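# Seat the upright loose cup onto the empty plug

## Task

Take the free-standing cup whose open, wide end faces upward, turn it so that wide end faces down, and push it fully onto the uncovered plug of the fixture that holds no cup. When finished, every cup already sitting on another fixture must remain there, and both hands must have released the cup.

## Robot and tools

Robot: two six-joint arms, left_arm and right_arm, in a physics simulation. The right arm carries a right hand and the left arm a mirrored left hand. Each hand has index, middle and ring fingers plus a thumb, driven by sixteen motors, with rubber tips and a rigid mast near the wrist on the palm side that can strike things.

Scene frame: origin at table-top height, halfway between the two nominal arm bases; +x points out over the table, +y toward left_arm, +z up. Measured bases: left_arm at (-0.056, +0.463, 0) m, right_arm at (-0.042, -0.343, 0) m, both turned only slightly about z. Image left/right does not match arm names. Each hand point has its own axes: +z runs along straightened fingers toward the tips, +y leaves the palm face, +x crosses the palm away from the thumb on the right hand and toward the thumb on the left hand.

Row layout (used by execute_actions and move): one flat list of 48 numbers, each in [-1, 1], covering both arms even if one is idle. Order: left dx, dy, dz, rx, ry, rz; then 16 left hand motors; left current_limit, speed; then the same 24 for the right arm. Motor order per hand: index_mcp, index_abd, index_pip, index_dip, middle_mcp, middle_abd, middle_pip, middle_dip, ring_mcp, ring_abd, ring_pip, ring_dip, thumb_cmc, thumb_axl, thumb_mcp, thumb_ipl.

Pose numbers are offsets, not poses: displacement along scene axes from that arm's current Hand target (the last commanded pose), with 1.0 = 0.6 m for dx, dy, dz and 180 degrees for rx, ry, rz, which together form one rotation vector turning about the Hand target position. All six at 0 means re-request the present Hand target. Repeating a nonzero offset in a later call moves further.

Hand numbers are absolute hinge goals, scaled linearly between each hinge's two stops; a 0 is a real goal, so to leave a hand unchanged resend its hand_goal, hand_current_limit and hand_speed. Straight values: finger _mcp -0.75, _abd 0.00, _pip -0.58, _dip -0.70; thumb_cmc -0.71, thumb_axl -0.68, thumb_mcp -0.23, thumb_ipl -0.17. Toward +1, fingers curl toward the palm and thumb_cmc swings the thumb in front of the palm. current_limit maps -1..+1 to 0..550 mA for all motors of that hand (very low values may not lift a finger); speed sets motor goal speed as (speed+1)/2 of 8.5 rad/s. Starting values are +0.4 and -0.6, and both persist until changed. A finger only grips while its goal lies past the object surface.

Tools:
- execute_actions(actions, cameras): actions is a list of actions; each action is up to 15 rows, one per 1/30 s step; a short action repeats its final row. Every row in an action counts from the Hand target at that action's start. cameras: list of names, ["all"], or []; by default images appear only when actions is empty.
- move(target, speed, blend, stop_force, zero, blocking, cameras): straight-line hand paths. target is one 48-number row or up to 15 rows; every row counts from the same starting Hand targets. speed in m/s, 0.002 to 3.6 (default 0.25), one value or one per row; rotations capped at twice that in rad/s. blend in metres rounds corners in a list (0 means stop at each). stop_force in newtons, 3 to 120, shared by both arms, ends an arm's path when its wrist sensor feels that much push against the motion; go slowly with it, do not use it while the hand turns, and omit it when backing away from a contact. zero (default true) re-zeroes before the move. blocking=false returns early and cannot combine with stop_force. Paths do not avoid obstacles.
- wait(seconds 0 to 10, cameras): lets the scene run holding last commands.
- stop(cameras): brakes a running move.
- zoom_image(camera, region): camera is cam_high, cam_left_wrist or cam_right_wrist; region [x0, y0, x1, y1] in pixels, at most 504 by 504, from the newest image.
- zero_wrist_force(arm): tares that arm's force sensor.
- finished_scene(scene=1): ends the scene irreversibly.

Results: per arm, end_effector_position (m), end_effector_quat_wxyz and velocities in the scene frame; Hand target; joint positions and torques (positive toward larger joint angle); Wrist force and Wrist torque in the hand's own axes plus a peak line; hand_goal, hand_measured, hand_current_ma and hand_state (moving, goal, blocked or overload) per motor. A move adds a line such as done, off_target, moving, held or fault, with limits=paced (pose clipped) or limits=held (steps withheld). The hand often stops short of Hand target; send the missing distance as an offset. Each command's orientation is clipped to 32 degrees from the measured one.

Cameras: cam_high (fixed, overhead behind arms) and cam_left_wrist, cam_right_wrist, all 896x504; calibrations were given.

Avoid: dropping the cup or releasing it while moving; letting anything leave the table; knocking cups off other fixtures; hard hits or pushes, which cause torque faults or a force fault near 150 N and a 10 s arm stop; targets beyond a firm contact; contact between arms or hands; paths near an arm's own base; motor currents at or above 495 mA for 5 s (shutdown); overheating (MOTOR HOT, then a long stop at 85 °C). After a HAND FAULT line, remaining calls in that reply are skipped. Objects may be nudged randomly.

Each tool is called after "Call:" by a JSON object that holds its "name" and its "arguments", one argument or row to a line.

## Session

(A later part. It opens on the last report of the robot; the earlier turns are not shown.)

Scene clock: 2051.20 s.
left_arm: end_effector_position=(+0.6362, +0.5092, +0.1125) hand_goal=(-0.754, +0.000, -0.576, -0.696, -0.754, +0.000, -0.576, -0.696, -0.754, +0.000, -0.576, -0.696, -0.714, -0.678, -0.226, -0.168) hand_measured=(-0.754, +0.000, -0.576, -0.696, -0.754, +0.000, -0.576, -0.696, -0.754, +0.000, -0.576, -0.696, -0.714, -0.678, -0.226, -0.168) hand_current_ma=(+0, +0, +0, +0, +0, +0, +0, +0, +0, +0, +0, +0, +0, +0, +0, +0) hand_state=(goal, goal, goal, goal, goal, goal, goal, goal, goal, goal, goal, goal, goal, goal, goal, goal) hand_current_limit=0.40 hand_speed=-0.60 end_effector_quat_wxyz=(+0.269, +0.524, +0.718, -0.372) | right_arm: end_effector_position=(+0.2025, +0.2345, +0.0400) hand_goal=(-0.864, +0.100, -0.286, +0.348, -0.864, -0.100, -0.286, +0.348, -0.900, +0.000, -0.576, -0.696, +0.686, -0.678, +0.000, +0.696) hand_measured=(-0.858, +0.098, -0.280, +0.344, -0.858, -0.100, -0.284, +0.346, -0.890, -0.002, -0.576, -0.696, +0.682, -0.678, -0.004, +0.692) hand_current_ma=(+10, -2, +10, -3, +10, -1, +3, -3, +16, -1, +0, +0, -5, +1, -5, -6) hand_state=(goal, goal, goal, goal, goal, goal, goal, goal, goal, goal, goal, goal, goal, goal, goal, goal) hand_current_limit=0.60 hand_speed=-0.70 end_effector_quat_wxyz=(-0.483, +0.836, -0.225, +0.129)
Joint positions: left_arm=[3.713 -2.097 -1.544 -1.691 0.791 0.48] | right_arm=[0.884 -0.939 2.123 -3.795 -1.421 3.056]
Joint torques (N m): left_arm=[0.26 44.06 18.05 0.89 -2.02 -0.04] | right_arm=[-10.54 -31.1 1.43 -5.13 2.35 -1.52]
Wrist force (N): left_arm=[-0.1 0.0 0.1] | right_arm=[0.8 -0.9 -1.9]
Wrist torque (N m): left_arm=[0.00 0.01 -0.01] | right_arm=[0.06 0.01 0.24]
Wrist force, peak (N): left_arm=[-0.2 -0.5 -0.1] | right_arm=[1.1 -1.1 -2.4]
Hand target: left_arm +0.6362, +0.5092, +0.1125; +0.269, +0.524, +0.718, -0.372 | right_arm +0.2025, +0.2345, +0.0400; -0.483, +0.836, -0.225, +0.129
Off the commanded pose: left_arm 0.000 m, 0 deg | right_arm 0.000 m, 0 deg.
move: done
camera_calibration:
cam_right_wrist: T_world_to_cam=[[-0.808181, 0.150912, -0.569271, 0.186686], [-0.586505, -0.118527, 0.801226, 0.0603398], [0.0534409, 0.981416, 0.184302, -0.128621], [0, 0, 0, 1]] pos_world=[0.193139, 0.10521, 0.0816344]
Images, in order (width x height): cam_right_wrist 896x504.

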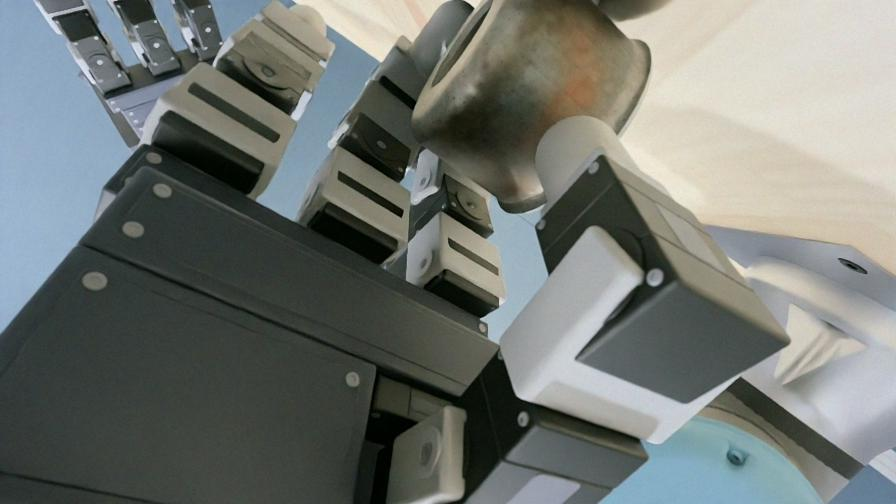

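Call:
{"name": "move", "arguments": {
  "target": [0,0,0,0,0,0,-0.754,0,-0.576,-0.696,-0.754,0,-0.576,-0.696,-0.754,0,-0.576,-0.696,-0.714,-0.678,-0.226,-0.168,0.4,-0.6,0,0,0,0,0,0,-0.644,0.1,-0.168,0.58,-0.644,-0.1,-0.168,0.58,-0.9,0,-0.576,-0.696,0.686,-0.678,0.337,0.697,0.5,-0.85],
  "speed": 0.03,
  "cameras": ["cam_right_wrist","cam_high"]
}}

Call:
{"name": "zoom_image", "arguments": {
  "camera": "cam_high",
  "region": [405, 95, 469, 159]
}}

Scene clock: 2066.47 s.
left_arm: end_effector_position=(+0.6362, +0.5092, +0.1125) hand_goal=(-0.754, +0.000, -0.576, -0.696, -0.754, +0.000, -0.576, -0.696, -0.754, +0.000, -0.576, -0.696, -0.714, -0.678, -0.226, -0.168) hand_measured=(-0.754, +0.000, -0.576, -0.696, -0.754, +0.000, -0.576, -0.696, -0.754, +0.000, -0.576, -0.696, -0.714, -0.678, -0.226, -0.168) hand_current_ma=(+0, +0, +0, +0, +0, +0, +0, +0, +0, +0, +0, +0, +0, +0, +0, +0) hand_state=(goal, goal, goal, goal, goal, goal, goal, goal, goal, goal, goal, goal, goal, goal, goal, goal) hand_current_limit=0.40 hand_speed=-0.60 end_effector_quat_wxyz=(+0.269, +0.524, +0.718, -0.372) | right_arm: end_effector_position=(+0.2025, +0.2345, +0.0400) hand_goal=(-0.644, +0.100, -0.168, +0.580, -0.644, -0.100, -0.168, +0.580, -0.900, +0.000, -0.576, -0.696, +0.686, -0.678, +0.336, +0.696) hand_measured=(-0.798, +0.098, -0.238, +0.496, -0.802, -0.086, -0.234, +0.506, -0.890, -0.002, -0.576, -0.696, +0.666, -0.706, +0.008, +0.690) hand_current_ma=(-412, -2, -208, -268, -412, +20, -194, -227, +16, -1, +0, +0, -38, -81, -413, -13) hand_state=(blocked, goal, blocked, blocked, blocked, goal, blocked, blocked, goal, goal, goal, goal, goal, blocked, blocked, goal) hand_current_limit=0.50 hand_speed=-0.85 end_effector_quat_wxyz=(-0.483, +0.836, -0.225, +0.129)
Joint positions: left_arm=[3.713 -2.097 -1.544 -1.691 0.791 0.48] | right_arm=[0.884 -0.939 2.123 -3.795 -1.421 3.056]
Joint torques (N m): left_arm=[0.42 43.26 17.74 0.96 -2.08 -0.1] | right_arm=[-7.81 -35.35 -2.12 -1.61 1.84 -1.41]
Wrist force (N): left_arm=[-0.2 -0.1 -0.1] | right_arm=[0.9 0.4 -2.0]
Wrist torque (N m): left_arm=[-0.01 0.02 -0.01] | right_arm=[0.05 -0.01 0.26]
Wrist force, peak (N): left_arm=[0.1 -0.4 0.3] | right_arm=[1.3 -0.2 -2.6]
Hand target: left_arm +0.6362, +0.5092, +0.1125; +0.269, +0.524, +0.718, -0.372 | right_arm +0.2025, +0.2345, +0.0400; -0.483, +0.836, -0.225, +0.129
Off the commanded pose: left_arm 0.000 m, 0 deg | right_arm 0.000 m, 0 deg.
move: done
camera_calibration:
cam_right_wrist: T_world_to_cam=[[-0.808181, 0.150912, -0.569271, 0.186686], [-0.586505, -0.118527, 0.801226, 0.0603398], [0.0534409, 0.981416, 0.184302, -0.128621], [0, 0, 0, 1]] pos_world=[0.193139, 0.10521, 0.0816344]
Images, in order (width x height): cam_high 896x504, cam_right_wrist 896x504.

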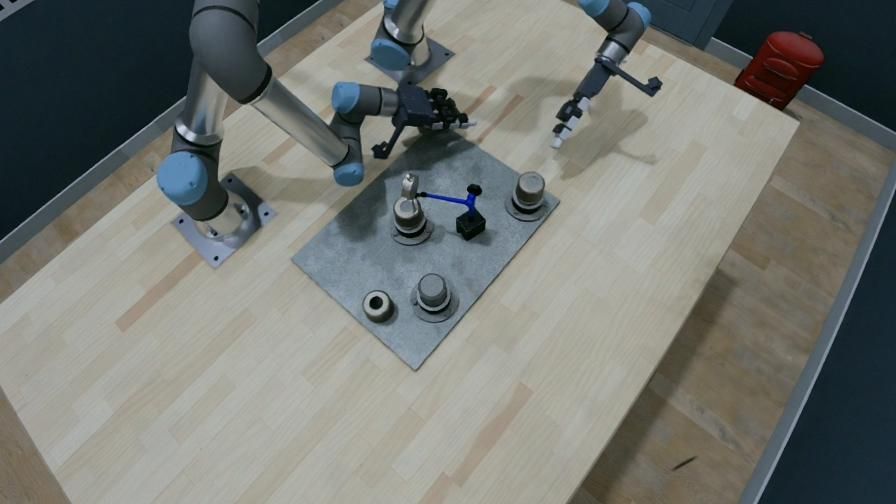

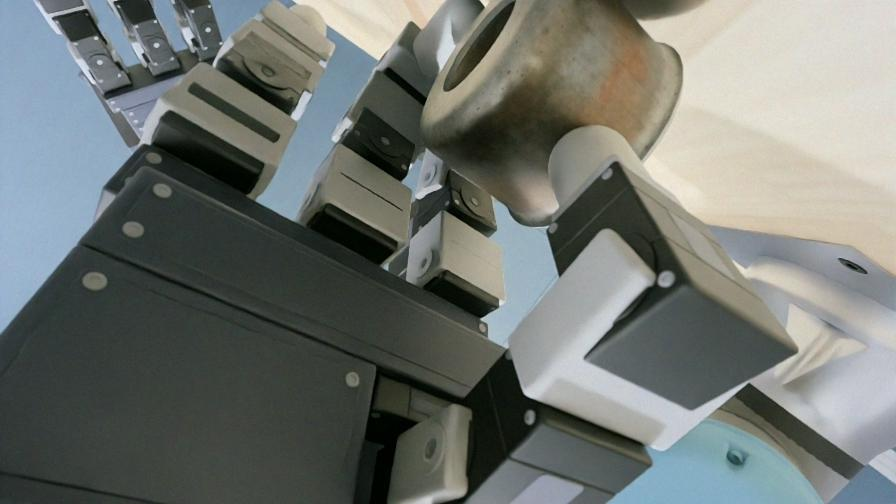

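Scaled by 7.875 from the camera's 896x504 image, which has a finer 1280x720 frame.

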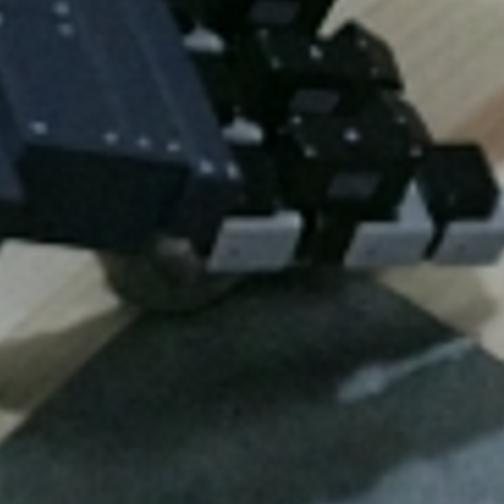

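Call:
{"name": "move", "arguments": {
  "target": [
    [0,0,0,0,0,0,-0.754,0,-0.576,-0.696,-0.754,0,-0.576,-0.696,-0.754,0,-0.576,-0.696,-0.714,-0.678,-0.226,-0.168,0.4,-0.6,0,0,0,0,0,0,-0.644,0.1,-0.168,0.58,-0.644,-0.1,-0.168,0.58,-0.9,0,-0.576,-0.696,0.686,-0.678,0.337,0.697,0.7,-0.85],
    [0,0,0,0,0,0,-0.754,0,-0.576,-0.696,-0.754,0,-0.576,-0.696,-0.754,0,-0.576,-0.696,-0.714,-0.678,-0.226,-0.168,0.4,-0.6,0,0,0.05,0,0,0,-0.644,0.1,-0.168,0.58,-0.644,-0.1,-0.168,0.58,-0.9,0,-0.576,-0.696,0.686,-0.678,0.337,0.697,0.7,-0.85]
  ],
  "speed": 0.03,
  "cameras": ["cam_right_wrist","cam_high"]
}}

Call:
{"name": "zoom_image", "arguments": {
  "camera": "cam_high",
  "region": [405, 85, 469, 149]
}}

Scene clock: 2082.73 s.
left_arm: end_effector_position=(+0.6362, +0.5092, +0.1125) hand_goal=(-0.754, +0.000, -0.576, -0.696, -0.754, +0.000, -0.576, -0.696, -0.754, +0.000, -0.576, -0.696, -0.714, -0.678, -0.226, -0.168) hand_measured=(-0.754, +0.000, -0.576, -0.696, -0.754, +0.000, -0.576, -0.696, -0.754, +0.000, -0.576, -0.696, -0.714, -0.678, -0.226, -0.168) hand_current_ma=(+0, +0, +0, +0, +0, +0, +0, +0, +0, +0, +0, +0, +0, +0, +0, +0) hand_state=(goal, goal, goal, goal, goal, goal, goal, goal, goal, goal, goal, goal, goal, goal, goal, goal) hand_current_limit=0.40 hand_speed=-0.60 end_effector_quat_wxyz=(+0.269, +0.524, +0.718, -0.372) | right_arm: end_effector_position=(+0.2025, +0.2345, +0.0699) hand_goal=(-0.644, +0.100, -0.168, +0.580, -0.644, -0.100, -0.168, +0.580, -0.900, +0.000, -0.576, -0.696, +0.686, -0.678, +0.336, +0.696) hand_measured=(-0.762, +0.098, -0.238, +0.502, -0.764, -0.086, -0.234, +0.506, -0.890, -0.002, -0.576, -0.696, +0.666, -0.708, -0.030, +0.680) hand_current_ma=(-453, -2, -208, -242, -460, +22, -194, -228, +16, -1, +0, +0, -40, -86, -466, -46) hand_state=(blocked, goal, blocked, blocked, blocked, goal, blocked, blocked, goal, goal, goal, goal, blocked, blocked, blocked, goal) hand_current_limit=0.70 hand_speed=-0.85 end_effector_quat_wxyz=(-0.483, +0.836, -0.225, +0.129)
Joint positions: left_arm=[3.713 -2.097 -1.544 -1.691 0.791 0.48] | right_arm=[0.884 -1.014 2.124 -3.721 -1.421 3.056]
Joint torques (N m): left_arm=[0.19 43.85 18.19 0.93 -2.16 -0.05] | right_arm=[-2.67 -42.27 -26.83 -0.22 -1.12 0.29]
Wrist force (N): left_arm=[0.1 0.1 0.2] | right_arm=[1.1 0.9 -1.1]
Wrist torque (N m): left_arm=[0.00 -0.01 0.00] | right_arm=[0.03 -0.04 0.28]
Wrist force, peak (N): left_arm=[-0.5 0.0 0.1] | right_arm=[0.9 0.5 -2.2]
Hand target: left_arm +0.6362, +0.5092, +0.1125; +0.269, +0.524, +0.718, -0.372 | right_arm +0.2025, +0.2345, +0.0700; -0.483, +0.836, -0.225, +0.129
Off the commanded pose: left_arm 0.000 m, 0 deg | right_arm 0.000 m, 0 deg.
move: done
camera_calibration:
cam_right_wrist: T_world_to_cam=[[-0.808214, 0.150984, -0.569204, 0.203699], [-0.586449, -0.118479, 0.801274, 0.0363621], [0.0535407, 0.98141, 0.184301, -0.134151], [0, 0, 0, 1]] pos_world=[0.19314, 0.10521, 0.111535]
Images, in order (width x height): cam_high 896x504, cam_right_wrist 896x504.

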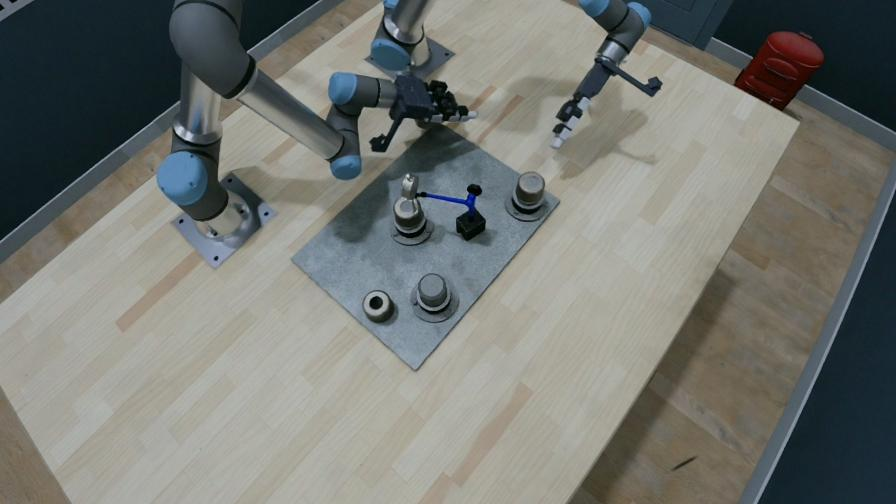

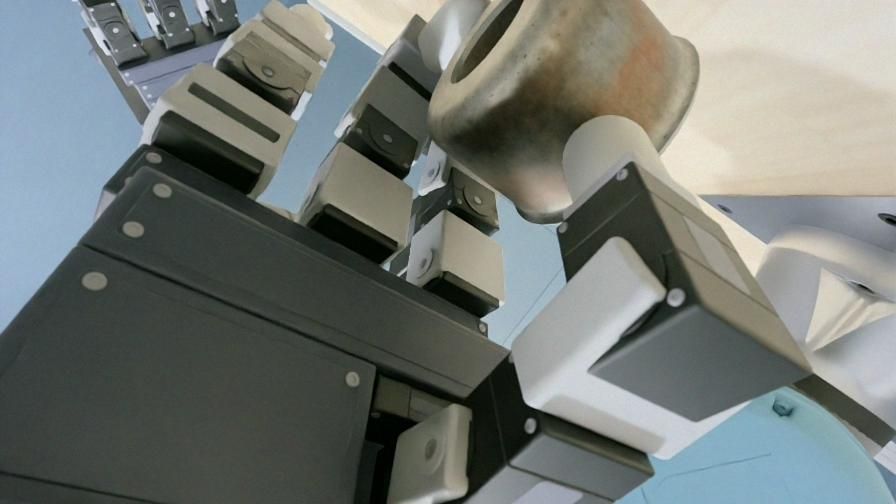

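Scaled by 7.875 from the camera's 896x504 image, which has a finer 1280x720 frame.

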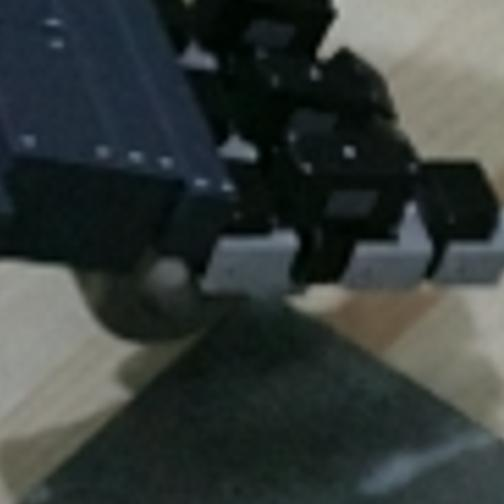

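Call:
{"name": "move", "arguments": {
  "target": [
    [0,0,0,0,0,0,-0.754,0,-0.576,-0.696,-0.754,0,-0.576,-0.696,-0.754,0,-0.576,-0.696,-0.714,-0.678,-0.226,-0.168,0.4,-0.6,0,0,0.08,0,0,0,-0.644,0.1,-0.168,0.58,-0.644,-0.1,-0.168,0.58,-0.9,0,-0.576,-0.696,0.686,-0.678,0.337,0.697,0.7,-0.85]
  ],
  "speed": 0.15,
  "cameras": ["cam_right_wrist","cam_high"]
}}

Scene clock: 2261.23 s.
left_arm: end_effector_position=(+0.6362, +0.5092, +0.1125) hand_goal=(-0.754, +0.000, -0.576, -0.696, -0.754, +0.000, -0.576, -0.696, -0.754, +0.000, -0.576, -0.696, -0.714, -0.678, -0.226, -0.168) hand_measured=(-0.754, +0.000, -0.576, -0.696, -0.754, +0.000, -0.576, -0.696, -0.754, +0.000, -0.576, -0.696, -0.714, -0.678, -0.226, -0.168) hand_current_ma=(+0, +0, +0, +0, +0, +0, +0, +0, +0, +0, +0, +0, +0, +0, +0, +0) hand_state=(goal, goal, goal, goal, goal, goal, goal, goal, goal, goal, goal, goal, goal, goal, goal, goal) hand_current_limit=0.40 hand_speed=-0.60 end_effector_quat_wxyz=(+0.269, +0.524, +0.718, -0.372) | right_arm: end_effector_position=(+0.2025, +0.2345, +0.1180) hand_goal=(-0.644, +0.100, -0.168, +0.580, -0.644, -0.100, -0.168, +0.580, -0.900, +0.000, -0.576, -0.696, +0.686, -0.678, +0.336, +0.696) hand_measured=(-0.760, +0.098, -0.238, +0.504, -0.762, -0.086, -0.234, +0.506, -0.890, -0.002, -0.576, -0.696, +0.666, -0.708, -0.032, +0.678) hand_current_ma=(-442, -2, -208, -237, -449, +22, -194, -228, +16, -1, +0, +0, -40, -86, -468, -49) hand_state=(blocked, goal, blocked, blocked, blocked, goal, blocked, blocked, goal, goal, goal, goal, blocked, blocked, blocked, goal) hand_current_limit=0.70 hand_speed=-0.85 end_effector_quat_wxyz=(-0.483, +0.836, -0.225, +0.129)
Joint positions: left_arm=[3.713 -2.097 -1.544 -1.691 0.791 0.48] | right_arm=[0.884 -1.129 2.112 -3.595 -1.421 3.056]
Joint torques (N m): left_arm=[-0.03 43.71 17.61 0.96 -2.22 0.05] | right_arm=[-8.76 -39.75 -30.11 -0.48 0.2 -1.45]
Wrist force (N): left_arm=[0.2 0.2 -0.2] | right_arm=[0.8 0.8 -1.0]
Wrist torque (N m): left_arm=[0.04 -0.02 0.00] | right_arm=[0.01 0.00 0.25]
Wrist force, peak (N): left_arm=[-0.5 -0.3 0.0] | right_arm=[1.3 1.2 -1.5]
Hand target: left_arm +0.6362, +0.5092, +0.1125; +0.269, +0.524, +0.718, -0.372 | right_arm +0.2025, +0.2345, +0.1180; -0.483, +0.836, -0.225, +0.129
Off the commanded pose: left_arm 0.000 m, 0 deg | right_arm 0.000 m, 0 deg.
move: done
camera_calibration:
cam_right_wrist: T_world_to_cam=[[-0.808181, 0.150912, -0.569271, 0.231089], [-0.586505, -0.118527, 0.801226, -0.00215587], [0.0534409, 0.981416, 0.184302, -0.142997], [0, 0, 0, 1]] pos_world=[0.193139, 0.10521, 0.159634]
Images, in order (width x height): cam_high 896x504, cam_right_wrist 896x504.

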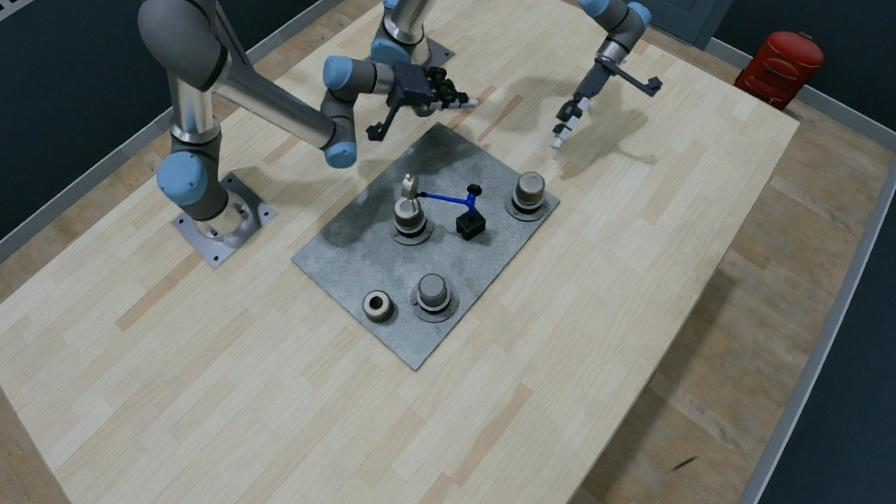

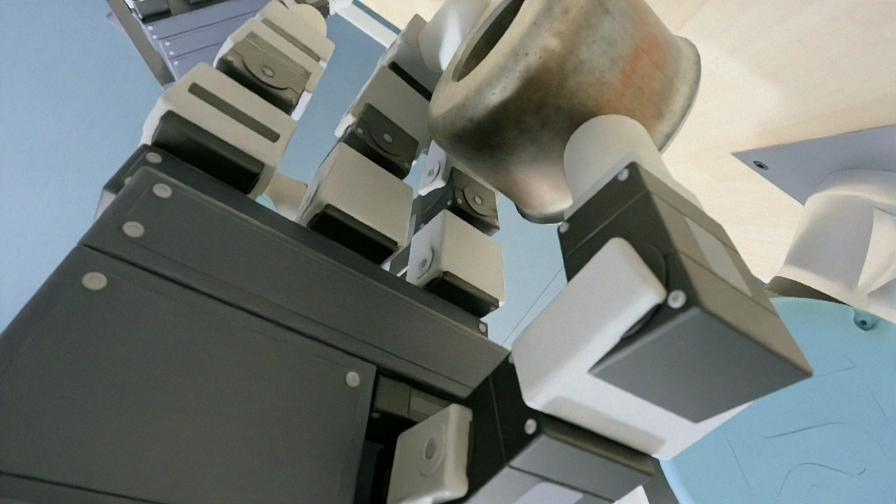

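Call:
{"name": "move", "arguments": {
  "target": [
    [0,0,0,0,0,0,-0.754,0,-0.576,-0.696,-0.754,0,-0.576,-0.696,-0.754,0,-0.576,-0.696,-0.714,-0.678,-0.226,-0.168,0.4,-0.6,0,0,0.07,0,0,0,-0.644,0.1,-0.168,0.58,-0.644,-0.1,-0.168,0.58,-0.9,0,-0.576,-0.696,0.686,-0.678,0.337,0.697,0.7,-0.85],
    [0,0,0,0,0,0,-0.754,0,-0.576,-0.696,-0.754,0,-0.576,-0.696,-0.754,0,-0.576,-0.696,-0.714,-0.678,-0.226,-0.168,0.4,-0.6,0.0292,-0.2575,0.4033,-0.058,0.2622,-0.1751,-0.644,0.1,-0.168,0.58,-0.644,-0.1,-0.168,0.58,-0.9,0,-0.576,-0.696,0.686,-0.678,0.337,0.697,0.7,-0.85],
    [0,0,0,0,0,0,-0.754,0,-0.576,-0.696,-0.754,0,-0.576,-0.696,-0.754,0,-0.576,-0.696,-0.714,-0.678,-0.226,-0.168,0.4,-0.6,0.1958,-0.4908,0.5033,-0.0418,0.5387,-0.4174,-0.644,0.1,-0.168,0.58,-0.644,-0.1,-0.168,0.58,-0.9,0,-0.576,-0.696,0.686,-0.678,0.337,0.697,0.7,-0.85]
  ],
  "speed": 0.22,
  "blend": 0.03,
  "cameras": ["cam_right_wrist","cam_high"]
}}

Scene clock: 2280.80 s.
left_arm: end_effector_position=(+0.6362, +0.5092, +0.1125) hand_goal=(-0.754, +0.000, -0.576, -0.696, -0.754, +0.000, -0.576, -0.696, -0.754, +0.000, -0.576, -0.696, -0.714, -0.678, -0.226, -0.168) hand_measured=(-0.754, +0.000, -0.576, -0.696, -0.754, +0.000, -0.576, -0.696, -0.754, +0.000, -0.576, -0.696, -0.714, -0.678, -0.226, -0.168) hand_current_ma=(+0, +0, +0, +0, +0, +0, +0, +0, +0, +0, +0, +0, +0, +0, +0, +0) hand_state=(goal, goal, goal, goal, goal, goal, goal, goal, goal, goal, goal, goal, goal, goal, goal, goal) hand_current_limit=0.40 hand_speed=-0.60 end_effector_quat_wxyz=(+0.269, +0.524, +0.718, -0.372) | right_arm: end_effector_position=(+0.3200, -0.0600, +0.4200) hand_goal=(-0.644, +0.100, -0.168, +0.580, -0.644, -0.100, -0.168, +0.580, -0.900, +0.000, -0.576, -0.696, +0.686, -0.678, +0.336, +0.696) hand_measured=(-0.758, +0.098, -0.238, +0.504, -0.760, -0.084, -0.234, +0.508, -0.900, -0.002, -0.576, -0.696, +0.666, -0.708, -0.036, +0.678) hand_current_ma=(-432, -2, -208, -234, -438, +26, -193, -220, +1, -1, +0, +0, -40, -86, -467, -51) hand_state=(blocked, goal, blocked, blocked, blocked, goal, blocked, blocked, goal, goal, goal, goal, blocked, blocked, blocked, goal) hand_current_limit=0.70 hand_speed=-0.85 end_effector_quat_wxyz=(-0.039, -0.395, +0.884, +0.246)
Joint positions: left_arm=[3.713 -2.097 -1.544 -1.691 0.791 0.48] | right_arm=[-0.008 -1.628 1.574 -1.217 -1.159 3.793]
Joint torques (N m): left_arm=[0.26 43.38 17.61 1.05 -2.28 -0.13] | right_arm=[-11.64 -14.05 -38.42 0.26 0.79 1.48]
Wrist force (N): left_arm=[-0.1 0.0 -0.1] | right_arm=[0.5 -2.5 -0.1]
Wrist torque (N m): left_arm=[0.01 0.01 -0.01] | right_arm=[-0.09 -0.05 -0.04]
Wrist force, peak (N): left_arm=[-0.5 -0.3 0.2] | right_arm=[0.8 -3.0 -0.7]
Hand target: left_arm +0.6362, +0.5092, +0.1125; +0.269, +0.524, +0.718, -0.372 | right_arm +0.3200, -0.0600, +0.4200; -0.039, -0.395, +0.884, +0.246
Off the commanded pose: left_arm 0.000 m, 0 deg | right_arm 0.000 m, 0 deg.
move: done; blend cut to 0.021 m at target 1
camera_calibration:
cam_right_wrist: T_world_to_cam=[[0.0903846, 0.932518, 0.349628, -0.0841622], [0.840162, -0.2599, 0.476003, -0.538536], [0.534751, 0.250721, -0.806958, 0.30253], [0, 0, 0, 1]] pos_world=[0.298286, -0.137334, 0.529899]
Images, in order (width x height): cam_high 896x504, cam_right_wrist 896x504.

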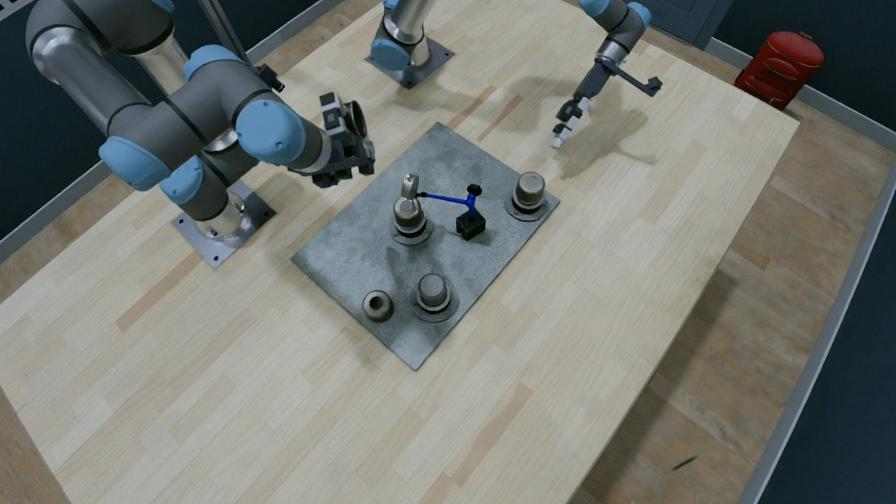

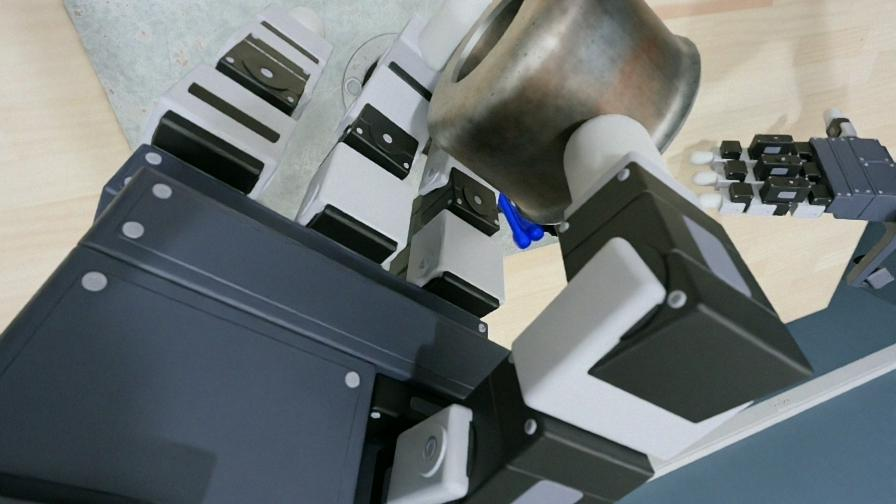

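Call:
{"name": "zoom_image", "arguments": {
  "camera": "cam_right_wrist",
  "region": [400, 0, 760, 240]
}}

Scaled by 1.400 from the camera's 896x504 image, which has a finer 1280x720 frame.

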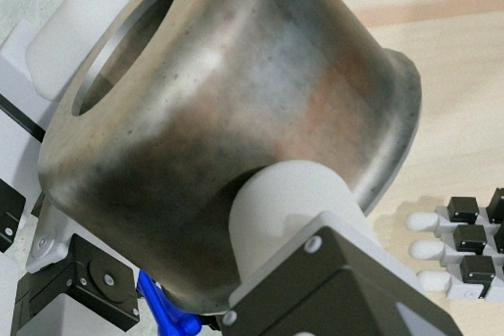

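Call:
{"name": "zoom_image", "arguments": {
  "camera": "cam_right_wrist",
  "region": [410, 0, 560, 150]
}}

Call:
{"name": "zoom_image", "arguments": {
  "camera": "cam_right_wrist",
  "region": [520, 0, 740, 240]
}}

Scaled by 3.360 from the camera's 896x504 image, which has a finer 1280x720 frame.

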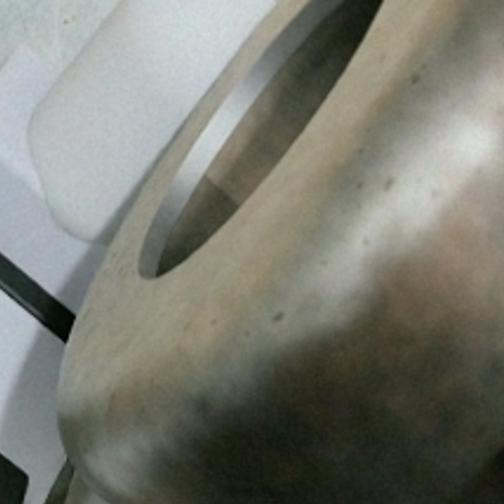

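Scaled by 2.100 from the camera's 896x504 image, which has a finer 1280x720 frame.

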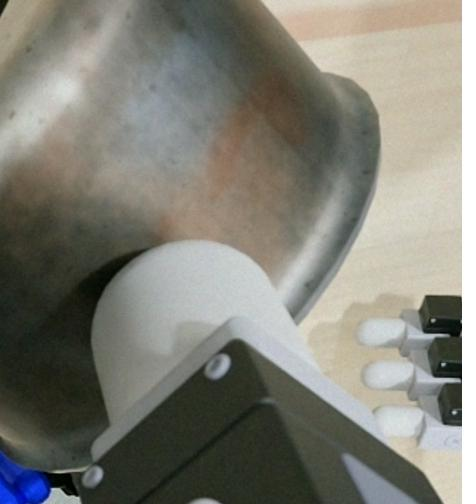

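Call:
{"name": "move", "arguments": {
  "target": [
    [0,0,0,0,0,0,-0.754,0,-0.576,-0.696,-0.754,0,-0.576,-0.696,-0.754,0,-0.576,-0.696,-0.714,-0.678,-0.226,-0.168,0.4,-0.6,0.3,-0.1167,0,-0.0215,0.2743,-0.1801,-0.644,0.1,-0.168,0.58,-0.644,-0.1,-0.168,0.58,-0.9,0,-0.576,-0.696,0.686,-0.678,0.337,0.697,0.7,-0.85],
    [0,0,0,0,0,0,-0.754,0,-0.576,-0.696,-0.754,0,-0.576,-0.696,-0.754,0,-0.576,-0.696,-0.714,-0.678,-0.226,-0.168,0.4,-0.6,0.4858,-0.1393,-0.1,-0.0964,0.5618,-0.2996,-0.644,0.1,-0.168,0.58,-0.644,-0.1,-0.168,0.58,-0.9,0,-0.576,-0.696,0.686,-0.678,0.337,0.697,0.7,-0.85]
  ],
  "speed": 0.22,
  "blend": 0.03,
  "cameras": ["cam_right_wrist","cam_high"]
}}

Scene clock: 2423.77 s.
left_arm: end_effector_position=(+0.6362, +0.5092, +0.1125) hand_goal=(-0.754, +0.000, -0.576, -0.696, -0.754, +0.000, -0.576, -0.696, -0.754, +0.000, -0.576, -0.696, -0.714, -0.678, -0.226, -0.168) hand_measured=(-0.754, +0.000, -0.576, -0.696, -0.754, +0.000, -0.576, -0.696, -0.754, +0.000, -0.576, -0.696, -0.714, -0.678, -0.226, -0.168) hand_current_ma=(+0, +0, +0, +0, +0, +0, +0, +0, +0, +0, +0, +0, +0, +0, +0, +0) hand_state=(goal, goal, goal, goal, goal, goal, goal, goal, goal, goal, goal, goal, goal, goal, goal, goal) hand_current_limit=0.40 hand_speed=-0.60 end_effector_quat_wxyz=(+0.269, +0.524, +0.718, -0.372) | right_arm: end_effector_position=(+0.6115, -0.1436, +0.3600) hand_goal=(-0.644, +0.100, -0.168, +0.580, -0.644, -0.100, -0.168, +0.580, -0.900, +0.000, -0.576, -0.696, +0.686, -0.678, +0.336, +0.696) hand_measured=(-0.758, +0.092, -0.240, +0.504, -0.760, -0.084, -0.234, +0.524, -0.902, -0.002, -0.576, -0.696, +0.650, -0.716, -0.036, +0.686) hand_current_ma=(-432, -11, -215, -234, -438, +26, -194, -159, -3, -1, +0, +0, -91, -117, -467, -25) hand_state=(blocked, goal, blocked, blocked, blocked, goal, blocked, blocked, goal, goal, goal, goal, blocked, blocked, blocked, goal) hand_current_limit=0.70 hand_speed=-0.85 end_effector_quat_wxyz=(+0.628, -0.327, -0.627, -0.326)
Joint positions: left_arm=[3.713 -2.097 -1.544 -1.691 0.791 0.48] | right_arm=[-0.23 -0.741 0.656 0.085 -0.852 4.714]
Joint torques (N m): left_arm=[0.14 44.06 17.3 0.97 -2.45 -0.2] | right_arm=[-6.08 -45.3 -37.47 4.21 2.17 0.93]
Wrist force (N): left_arm=[-0.1 0.1 0.1] | right_arm=[-0.3 -0.6 -1.6]
Wrist torque (N m): left_arm=[0.01 0.01 -0.02] | right_arm=[0.11 -0.16 0.07]
Wrist force, peak (N): left_arm=[-0.5 0.2 -0.1] | right_arm=[-0.8 -3.2 -0.9]
Hand target: left_arm +0.6362, +0.5092, +0.1125; +0.269, +0.524, +0.718, -0.372 | right_arm +0.6115, -0.1436, +0.3600; +0.628, -0.327, -0.627, -0.326
Off the commanded pose: left_arm 0.000 m, 0 deg | right_arm 0.000 m, 0 deg.
move: done
camera_calibration:
cam_right_wrist: T_world_to_cam=[[0.487968, 0.400811, -0.775395, 0.0739924], [0.0210496, -0.893482, -0.448605, -0.0339053], [-0.872607, 0.202583, -0.444428, 0.842322], [0, 0, 0, 1]] pos_world=[0.699624, -0.230591, 0.416514]
Images, in order (width x height): cam_high 896x504, cam_right_wrist 896x504.

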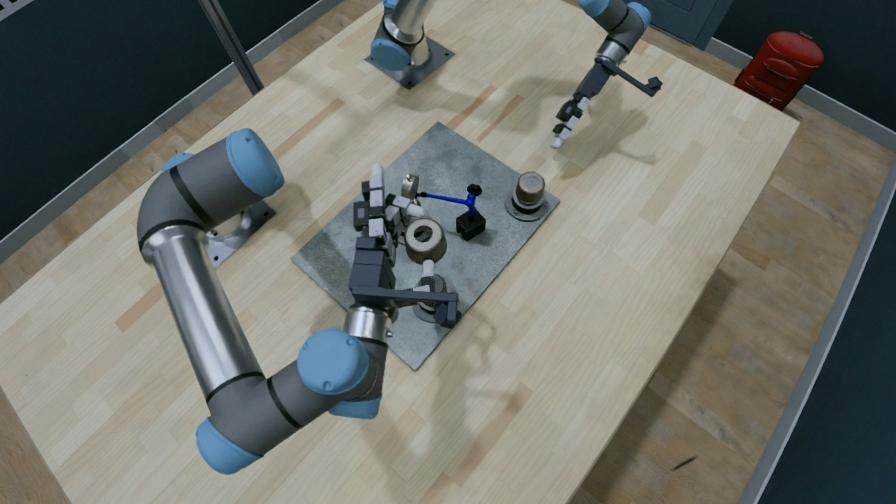

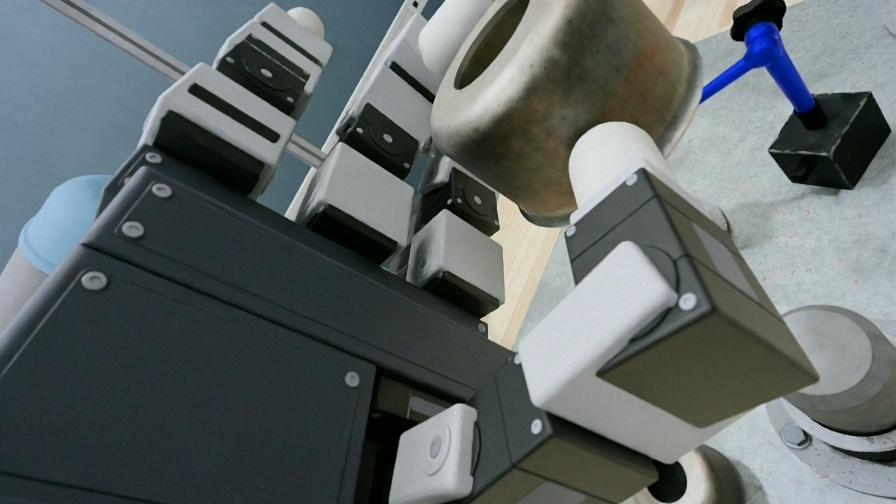

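Call:
{"name": "zoom_image", "arguments": {
  "camera": "cam_high",
  "region": [340, 150, 500, 340]
}}

Call:
{"name": "zoom_image", "arguments": {
  "camera": "cam_right_wrist",
  "region": [400, 0, 760, 250]
}}

Scaled by 2.653 from the camera's 896x504 image, which has a finer 1280x720 frame.

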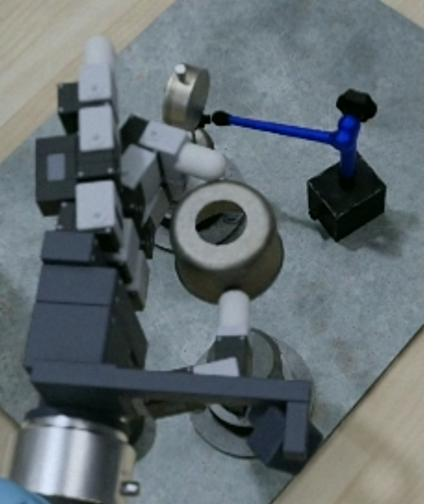

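Scaled by 1.400 from the camera's 896x504 image, which has a finer 1280x720 frame.

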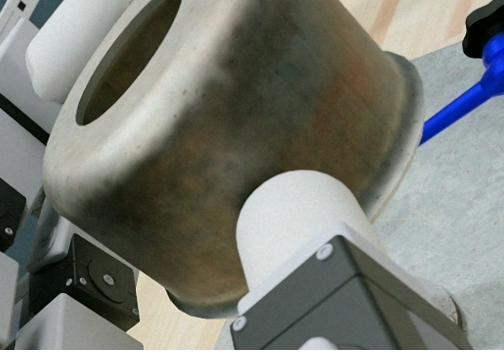

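Call:
{"name": "move", "arguments": {
  "target": [
    [0,0,0,0,0,0,-0.754,0,-0.576,-0.696,-0.754,0,-0.576,-0.696,-0.754,0,-0.576,-0.696,-0.714,-0.678,-0.226,-0.168,0.4,-0.6,0.0,0.0,-0.2833,0,0,0,-0.644,0.1,-0.168,0.58,-0.644,-0.1,-0.168,0.58,-0.9,0,-0.576,-0.696,0.686,-0.678,0.337,0.697,0.7,-0.85]
  ],
  "speed": 0.15,
  "cameras": ["cam_right_wrist","cam_high"]
}}

Call:
{"name": "zoom_image", "arguments": {
  "camera": "cam_high",
  "region": [360, 210, 500, 340]
}}

Call:
{"name": "zoom_image", "arguments": {
  "camera": "cam_right_wrist",
  "region": [420, 0, 896, 480]
}}

Scene clock: 2488.60 s.
left_arm: end_effector_position=(+0.6362, +0.5092, +0.1125) hand_goal=(-0.754, +0.000, -0.576, -0.696, -0.754, +0.000, -0.576, -0.696, -0.754, +0.000, -0.576, -0.696, -0.714, -0.678, -0.226, -0.168) hand_measured=(-0.754, +0.000, -0.576, -0.696, -0.754, +0.000, -0.576, -0.696, -0.754, +0.000, -0.576, -0.696, -0.714, -0.678, -0.226, -0.168) hand_current_ma=(+0, +0, +0, +0, +0, +0, +0, +0, +0, +0, +0, +0, +0, +0, +0, +0) hand_state=(goal, goal, goal, goal, goal, goal, goal, goal, goal, goal, goal, goal, goal, goal, goal, goal) hand_current_limit=0.40 hand_speed=-0.60 end_effector_quat_wxyz=(+0.269, +0.524, +0.718, -0.372) | right_arm: end_effector_position=(+0.6115, -0.1436, +0.1901) hand_goal=(-0.644, +0.100, -0.168, +0.580, -0.644, -0.100, -0.168, +0.580, -0.900, +0.000, -0.576, -0.696, +0.686, -0.678, +0.336, +0.696) hand_measured=(-0.758, +0.090, -0.240, +0.504, -0.758, -0.084, -0.234, +0.524, -0.902, -0.002, -0.576, -0.696, +0.648, -0.716, -0.036, +0.686) hand_current_ma=(-432, -12, -215, -234, -434, +25, -193, -157, -3, -1, +0, +0, -95, -121, -467, -25) hand_state=(blocked, goal, blocked, blocked, blocked, goal, blocked, blocked, goal, goal, goal, goal, blocked, blocked, blocked, goal) hand_current_limit=0.70 hand_speed=-0.85 end_effector_quat_wxyz=(+0.628, -0.327, -0.627, -0.326)
Joint positions: left_arm=[3.713 -2.097 -1.544 -1.691 0.791 0.48] | right_arm=[-0.23 -0.681 0.985 -0.304 -0.852 4.714]
Joint torques (N m): left_arm=[-0.57 44.18 17.47 0.98 -2.32 -0.08] | right_arm=[-11.31 -46.12 -6.06 -0.71 1.88 0.91]
Wrist force (N): left_arm=[0.0 -0.1 0.1] | right_arm=[-0.4 -0.3 -1.5]
Wrist torque (N m): left_arm=[-0.02 0.00 -0.01] | right_arm=[0.15 -0.15 0.07]
Wrist force, peak (N): left_arm=[-0.2 0.1 0.4] | right_arm=[-1.6 -0.6 -1.6]
Hand target: left_arm +0.6362, +0.5092, +0.1125; +0.269, +0.524, +0.718, -0.372 | right_arm +0.6115, -0.1436, +0.1900; +0.628, -0.327, -0.627, -0.326
Off the commanded pose: left_arm 0.000 m, 0 deg | right_arm 0.000 m, 0 deg.
move: done
camera_calibration:
cam_right_wrist: T_world_to_cam=[[0.487823, 0.400845, -0.775469, -0.0577081], [0.0210869, -0.893491, -0.448587, -0.110069], [-0.872688, 0.202479, -0.444318, 0.766885], [0, 0, 0, 1]] pos_world=[0.699724, -0.230491, 0.246615]
Images, in order (width x height): cam_high 896x504, cam_right_wrist 896x504.

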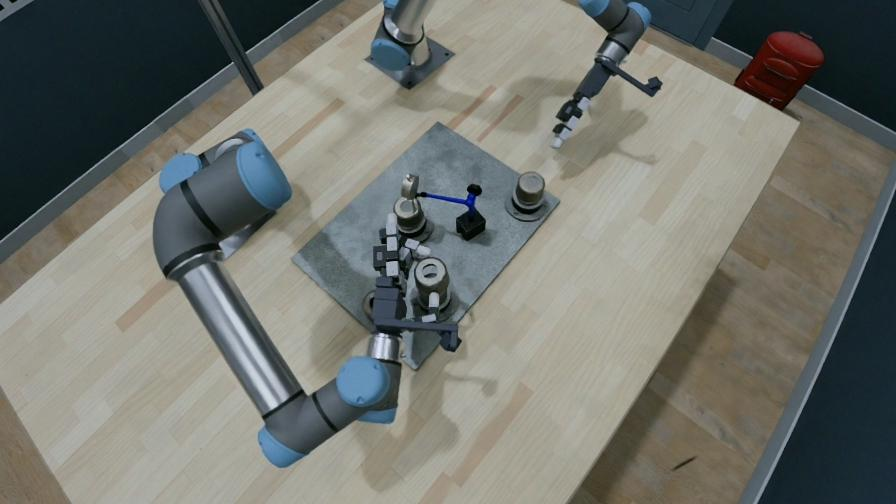

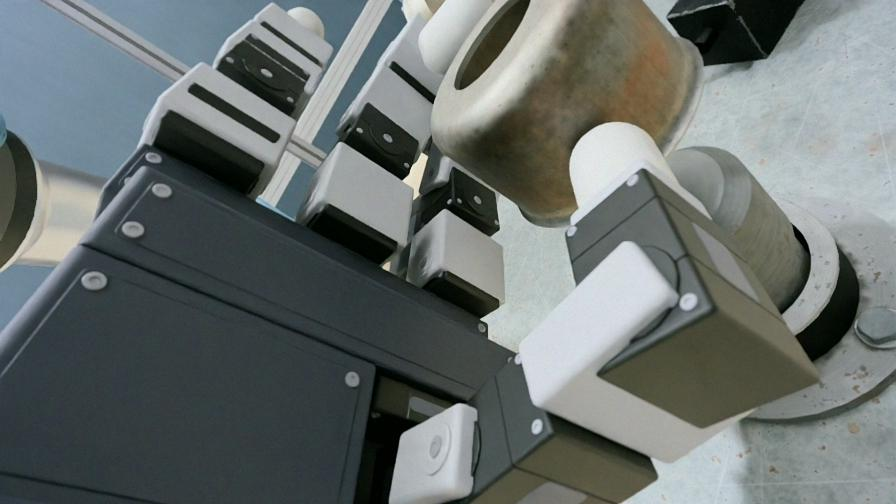

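Scaled by 3.600 from the camera's 896x504 image, which has a finer 1280x720 frame.

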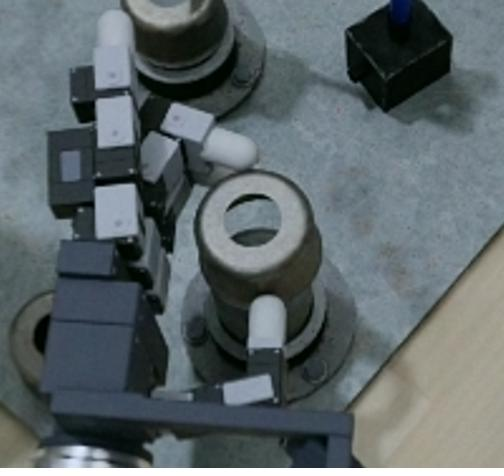

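Scaled by 1.050 from the camera's 896x504 image, which has a finer 1280x720 frame.

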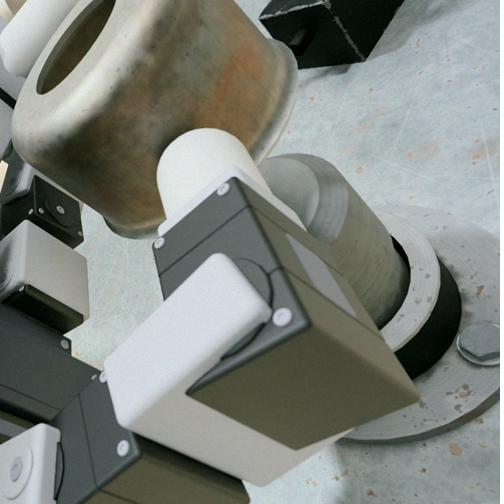

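Call:
{"name": "zoom_image", "arguments": {
  "camera": "cam_right_wrist",
  "region": [640, 100, 896, 440]
}}

Scaled by 1.482 from the camera's 896x504 image, which has a finer 1280x720 frame.

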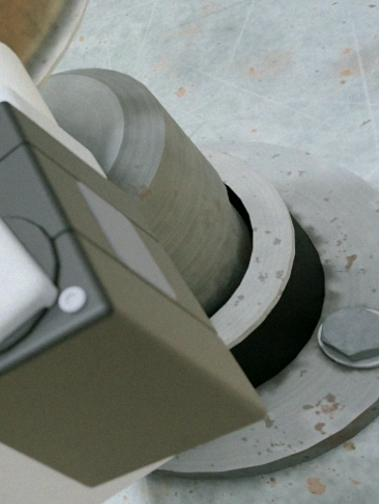

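Call:
{"name": "move", "arguments": {
  "target": [
    [0,0,0,0,0,0,-0.754,0,-0.576,-0.696,-0.754,0,-0.576,-0.696,-0.754,0,-0.576,-0.696,-0.714,-0.678,-0.226,-0.168,0.4,-0.6,0.0,0.0,-0.0583,0,0,0,-0.644,0.1,-0.168,0.58,-0.644,-0.1,-0.168,0.58,-0.9,0,-0.576,-0.696,0.686,-0.678,0.337,0.697,0.7,-0.85]
  ],
  "speed": 0.06,
  "stop_force": 5,
  "cameras": ["cam_right_wrist","cam_high"]
}}

Call:
{"name": "zoom_image", "arguments": {
  "camera": "cam_high",
  "region": [380, 230, 490, 330]
}}

Call:
{"name": "zoom_image", "arguments": {
  "camera": "cam_right_wrist",
  "region": [420, 0, 896, 420]
}}

Scene clock: 2603.97 s.
left_arm: end_effector_position=(+0.6362, +0.5092, +0.1125) hand_goal=(-0.754, +0.000, -0.576, -0.696, -0.754, +0.000, -0.576, -0.696, -0.754, +0.000, -0.576, -0.696, -0.714, -0.678, -0.226, -0.168) hand_measured=(-0.754, +0.000, -0.576, -0.696, -0.754, +0.000, -0.576, -0.696, -0.754, +0.000, -0.576, -0.696, -0.714, -0.678, -0.226, -0.168) hand_current_ma=(+0, +0, +0, +0, +0, +0, +0, +0, +0, +0, +0, +0, +0, +0, +0, +0) hand_state=(goal, goal, goal, goal, goal, goal, goal, goal, goal, goal, goal, goal, goal, goal, goal, goal) hand_current_limit=0.40 hand_speed=-0.60 end_effector_quat_wxyz=(+0.269, +0.524, +0.718, -0.372) | right_arm: end_effector_position=(+0.6115, -0.1436, +0.1550) hand_goal=(-0.644, +0.100, -0.168, +0.580, -0.644, -0.100, -0.168, +0.580, -0.900, +0.000, -0.576, -0.696, +0.686, -0.678, +0.336, +0.696) hand_measured=(-0.758, +0.090, -0.240, +0.504, -0.758, -0.084, -0.234, +0.524, -0.902, -0.002, -0.576, -0.696, +0.648, -0.716, -0.036, +0.686) hand_current_ma=(-432, -12, -215, -234, -434, +25, -194, -157, -3, -1, +0, +0, -95, -121, -468, -25) hand_state=(blocked, goal, blocked, blocked, blocked, goal, blocked, blocked, goal, goal, goal, goal, blocked, blocked, blocked, goal) hand_current_limit=0.70 hand_speed=-0.85 end_effector_quat_wxyz=(+0.628, -0.327, -0.627, -0.326)
Joint positions: left_arm=[3.713 -2.097 -1.544 -1.691 0.791 0.48] | right_arm=[-0.23 -0.648 1.018 -0.369 -0.852 4.714]
Joint torques (N m): left_arm=[-0.22 44.19 17.23 0.91 -2.41 -0.14] | right_arm=[-9.46 -46.56 -5.8 -0.62 0.89 1.04]
Wrist force (N): left_arm=[-0.1 0.0 0.2] | right_arm=[-0.5 -0.2 -1.4]
Wrist torque (N m): left_arm=[-0.02 0.02 -0.02] | right_arm=[0.14 -0.15 0.06]
Wrist force, peak (N): left_arm=[-0.4 0.0 0.4] | right_arm=[-0.2 -0.4 -1.9]
Hand target: left_arm +0.6362, +0.5092, +0.1125; +0.269, +0.524, +0.718, -0.372 | right_arm +0.6115, -0.1436, +0.1550; +0.628, -0.327, -0.627, -0.326
Off the commanded pose: left_arm 0.000 m, 0 deg | right_arm 0.000 m, 0 deg.
move: done
camera_calibration:
cam_right_wrist: T_world_to_cam=[[0.487823, 0.400845, -0.775469, -0.084927], [0.0210869, -0.893491, -0.448587, -0.125814], [-0.872688, 0.202479, -0.444318, 0.75129], [0, 0, 0, 1]] pos_world=[0.699724, -0.230491, 0.211515]
Images, in order (width x height): cam_high 896x504, cam_right_wrist 896x504.

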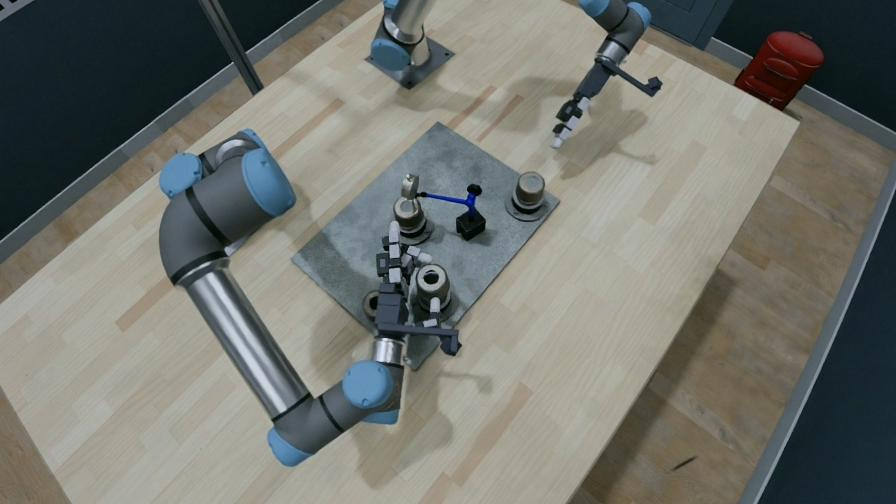

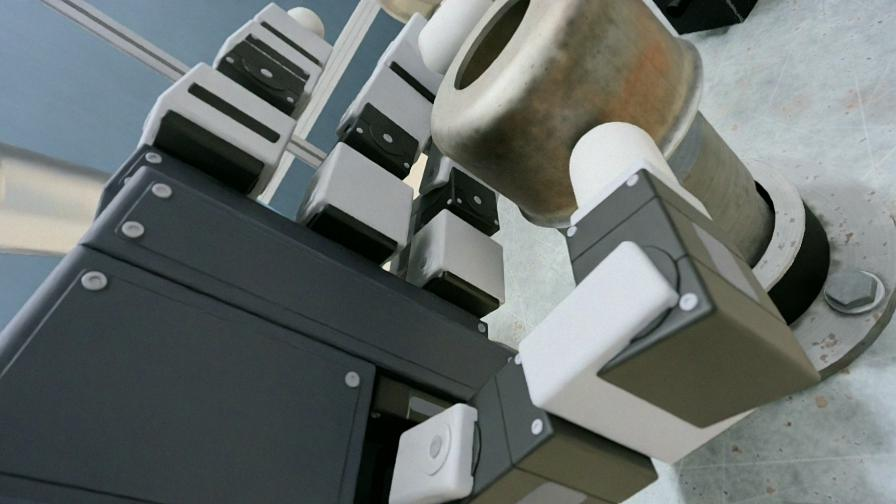

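Scaled by 4.582 from the camera's 896x504 image, which has a finer 1280x720 frame.

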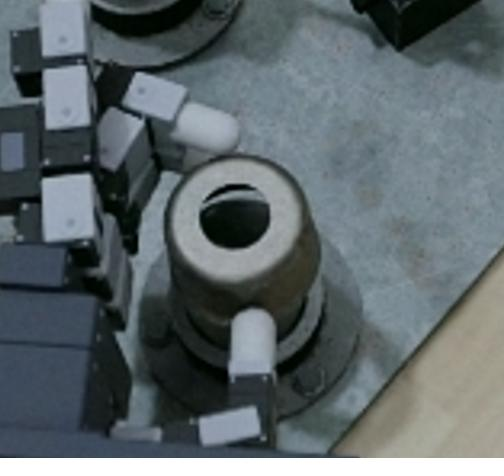

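Scaled by 1.059 from the camera's 896x504 image, which has a finer 1280x720 frame.

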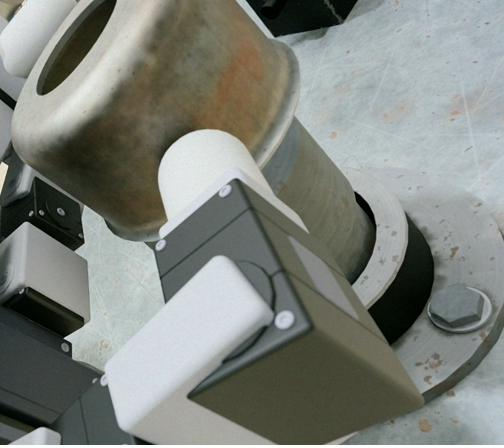

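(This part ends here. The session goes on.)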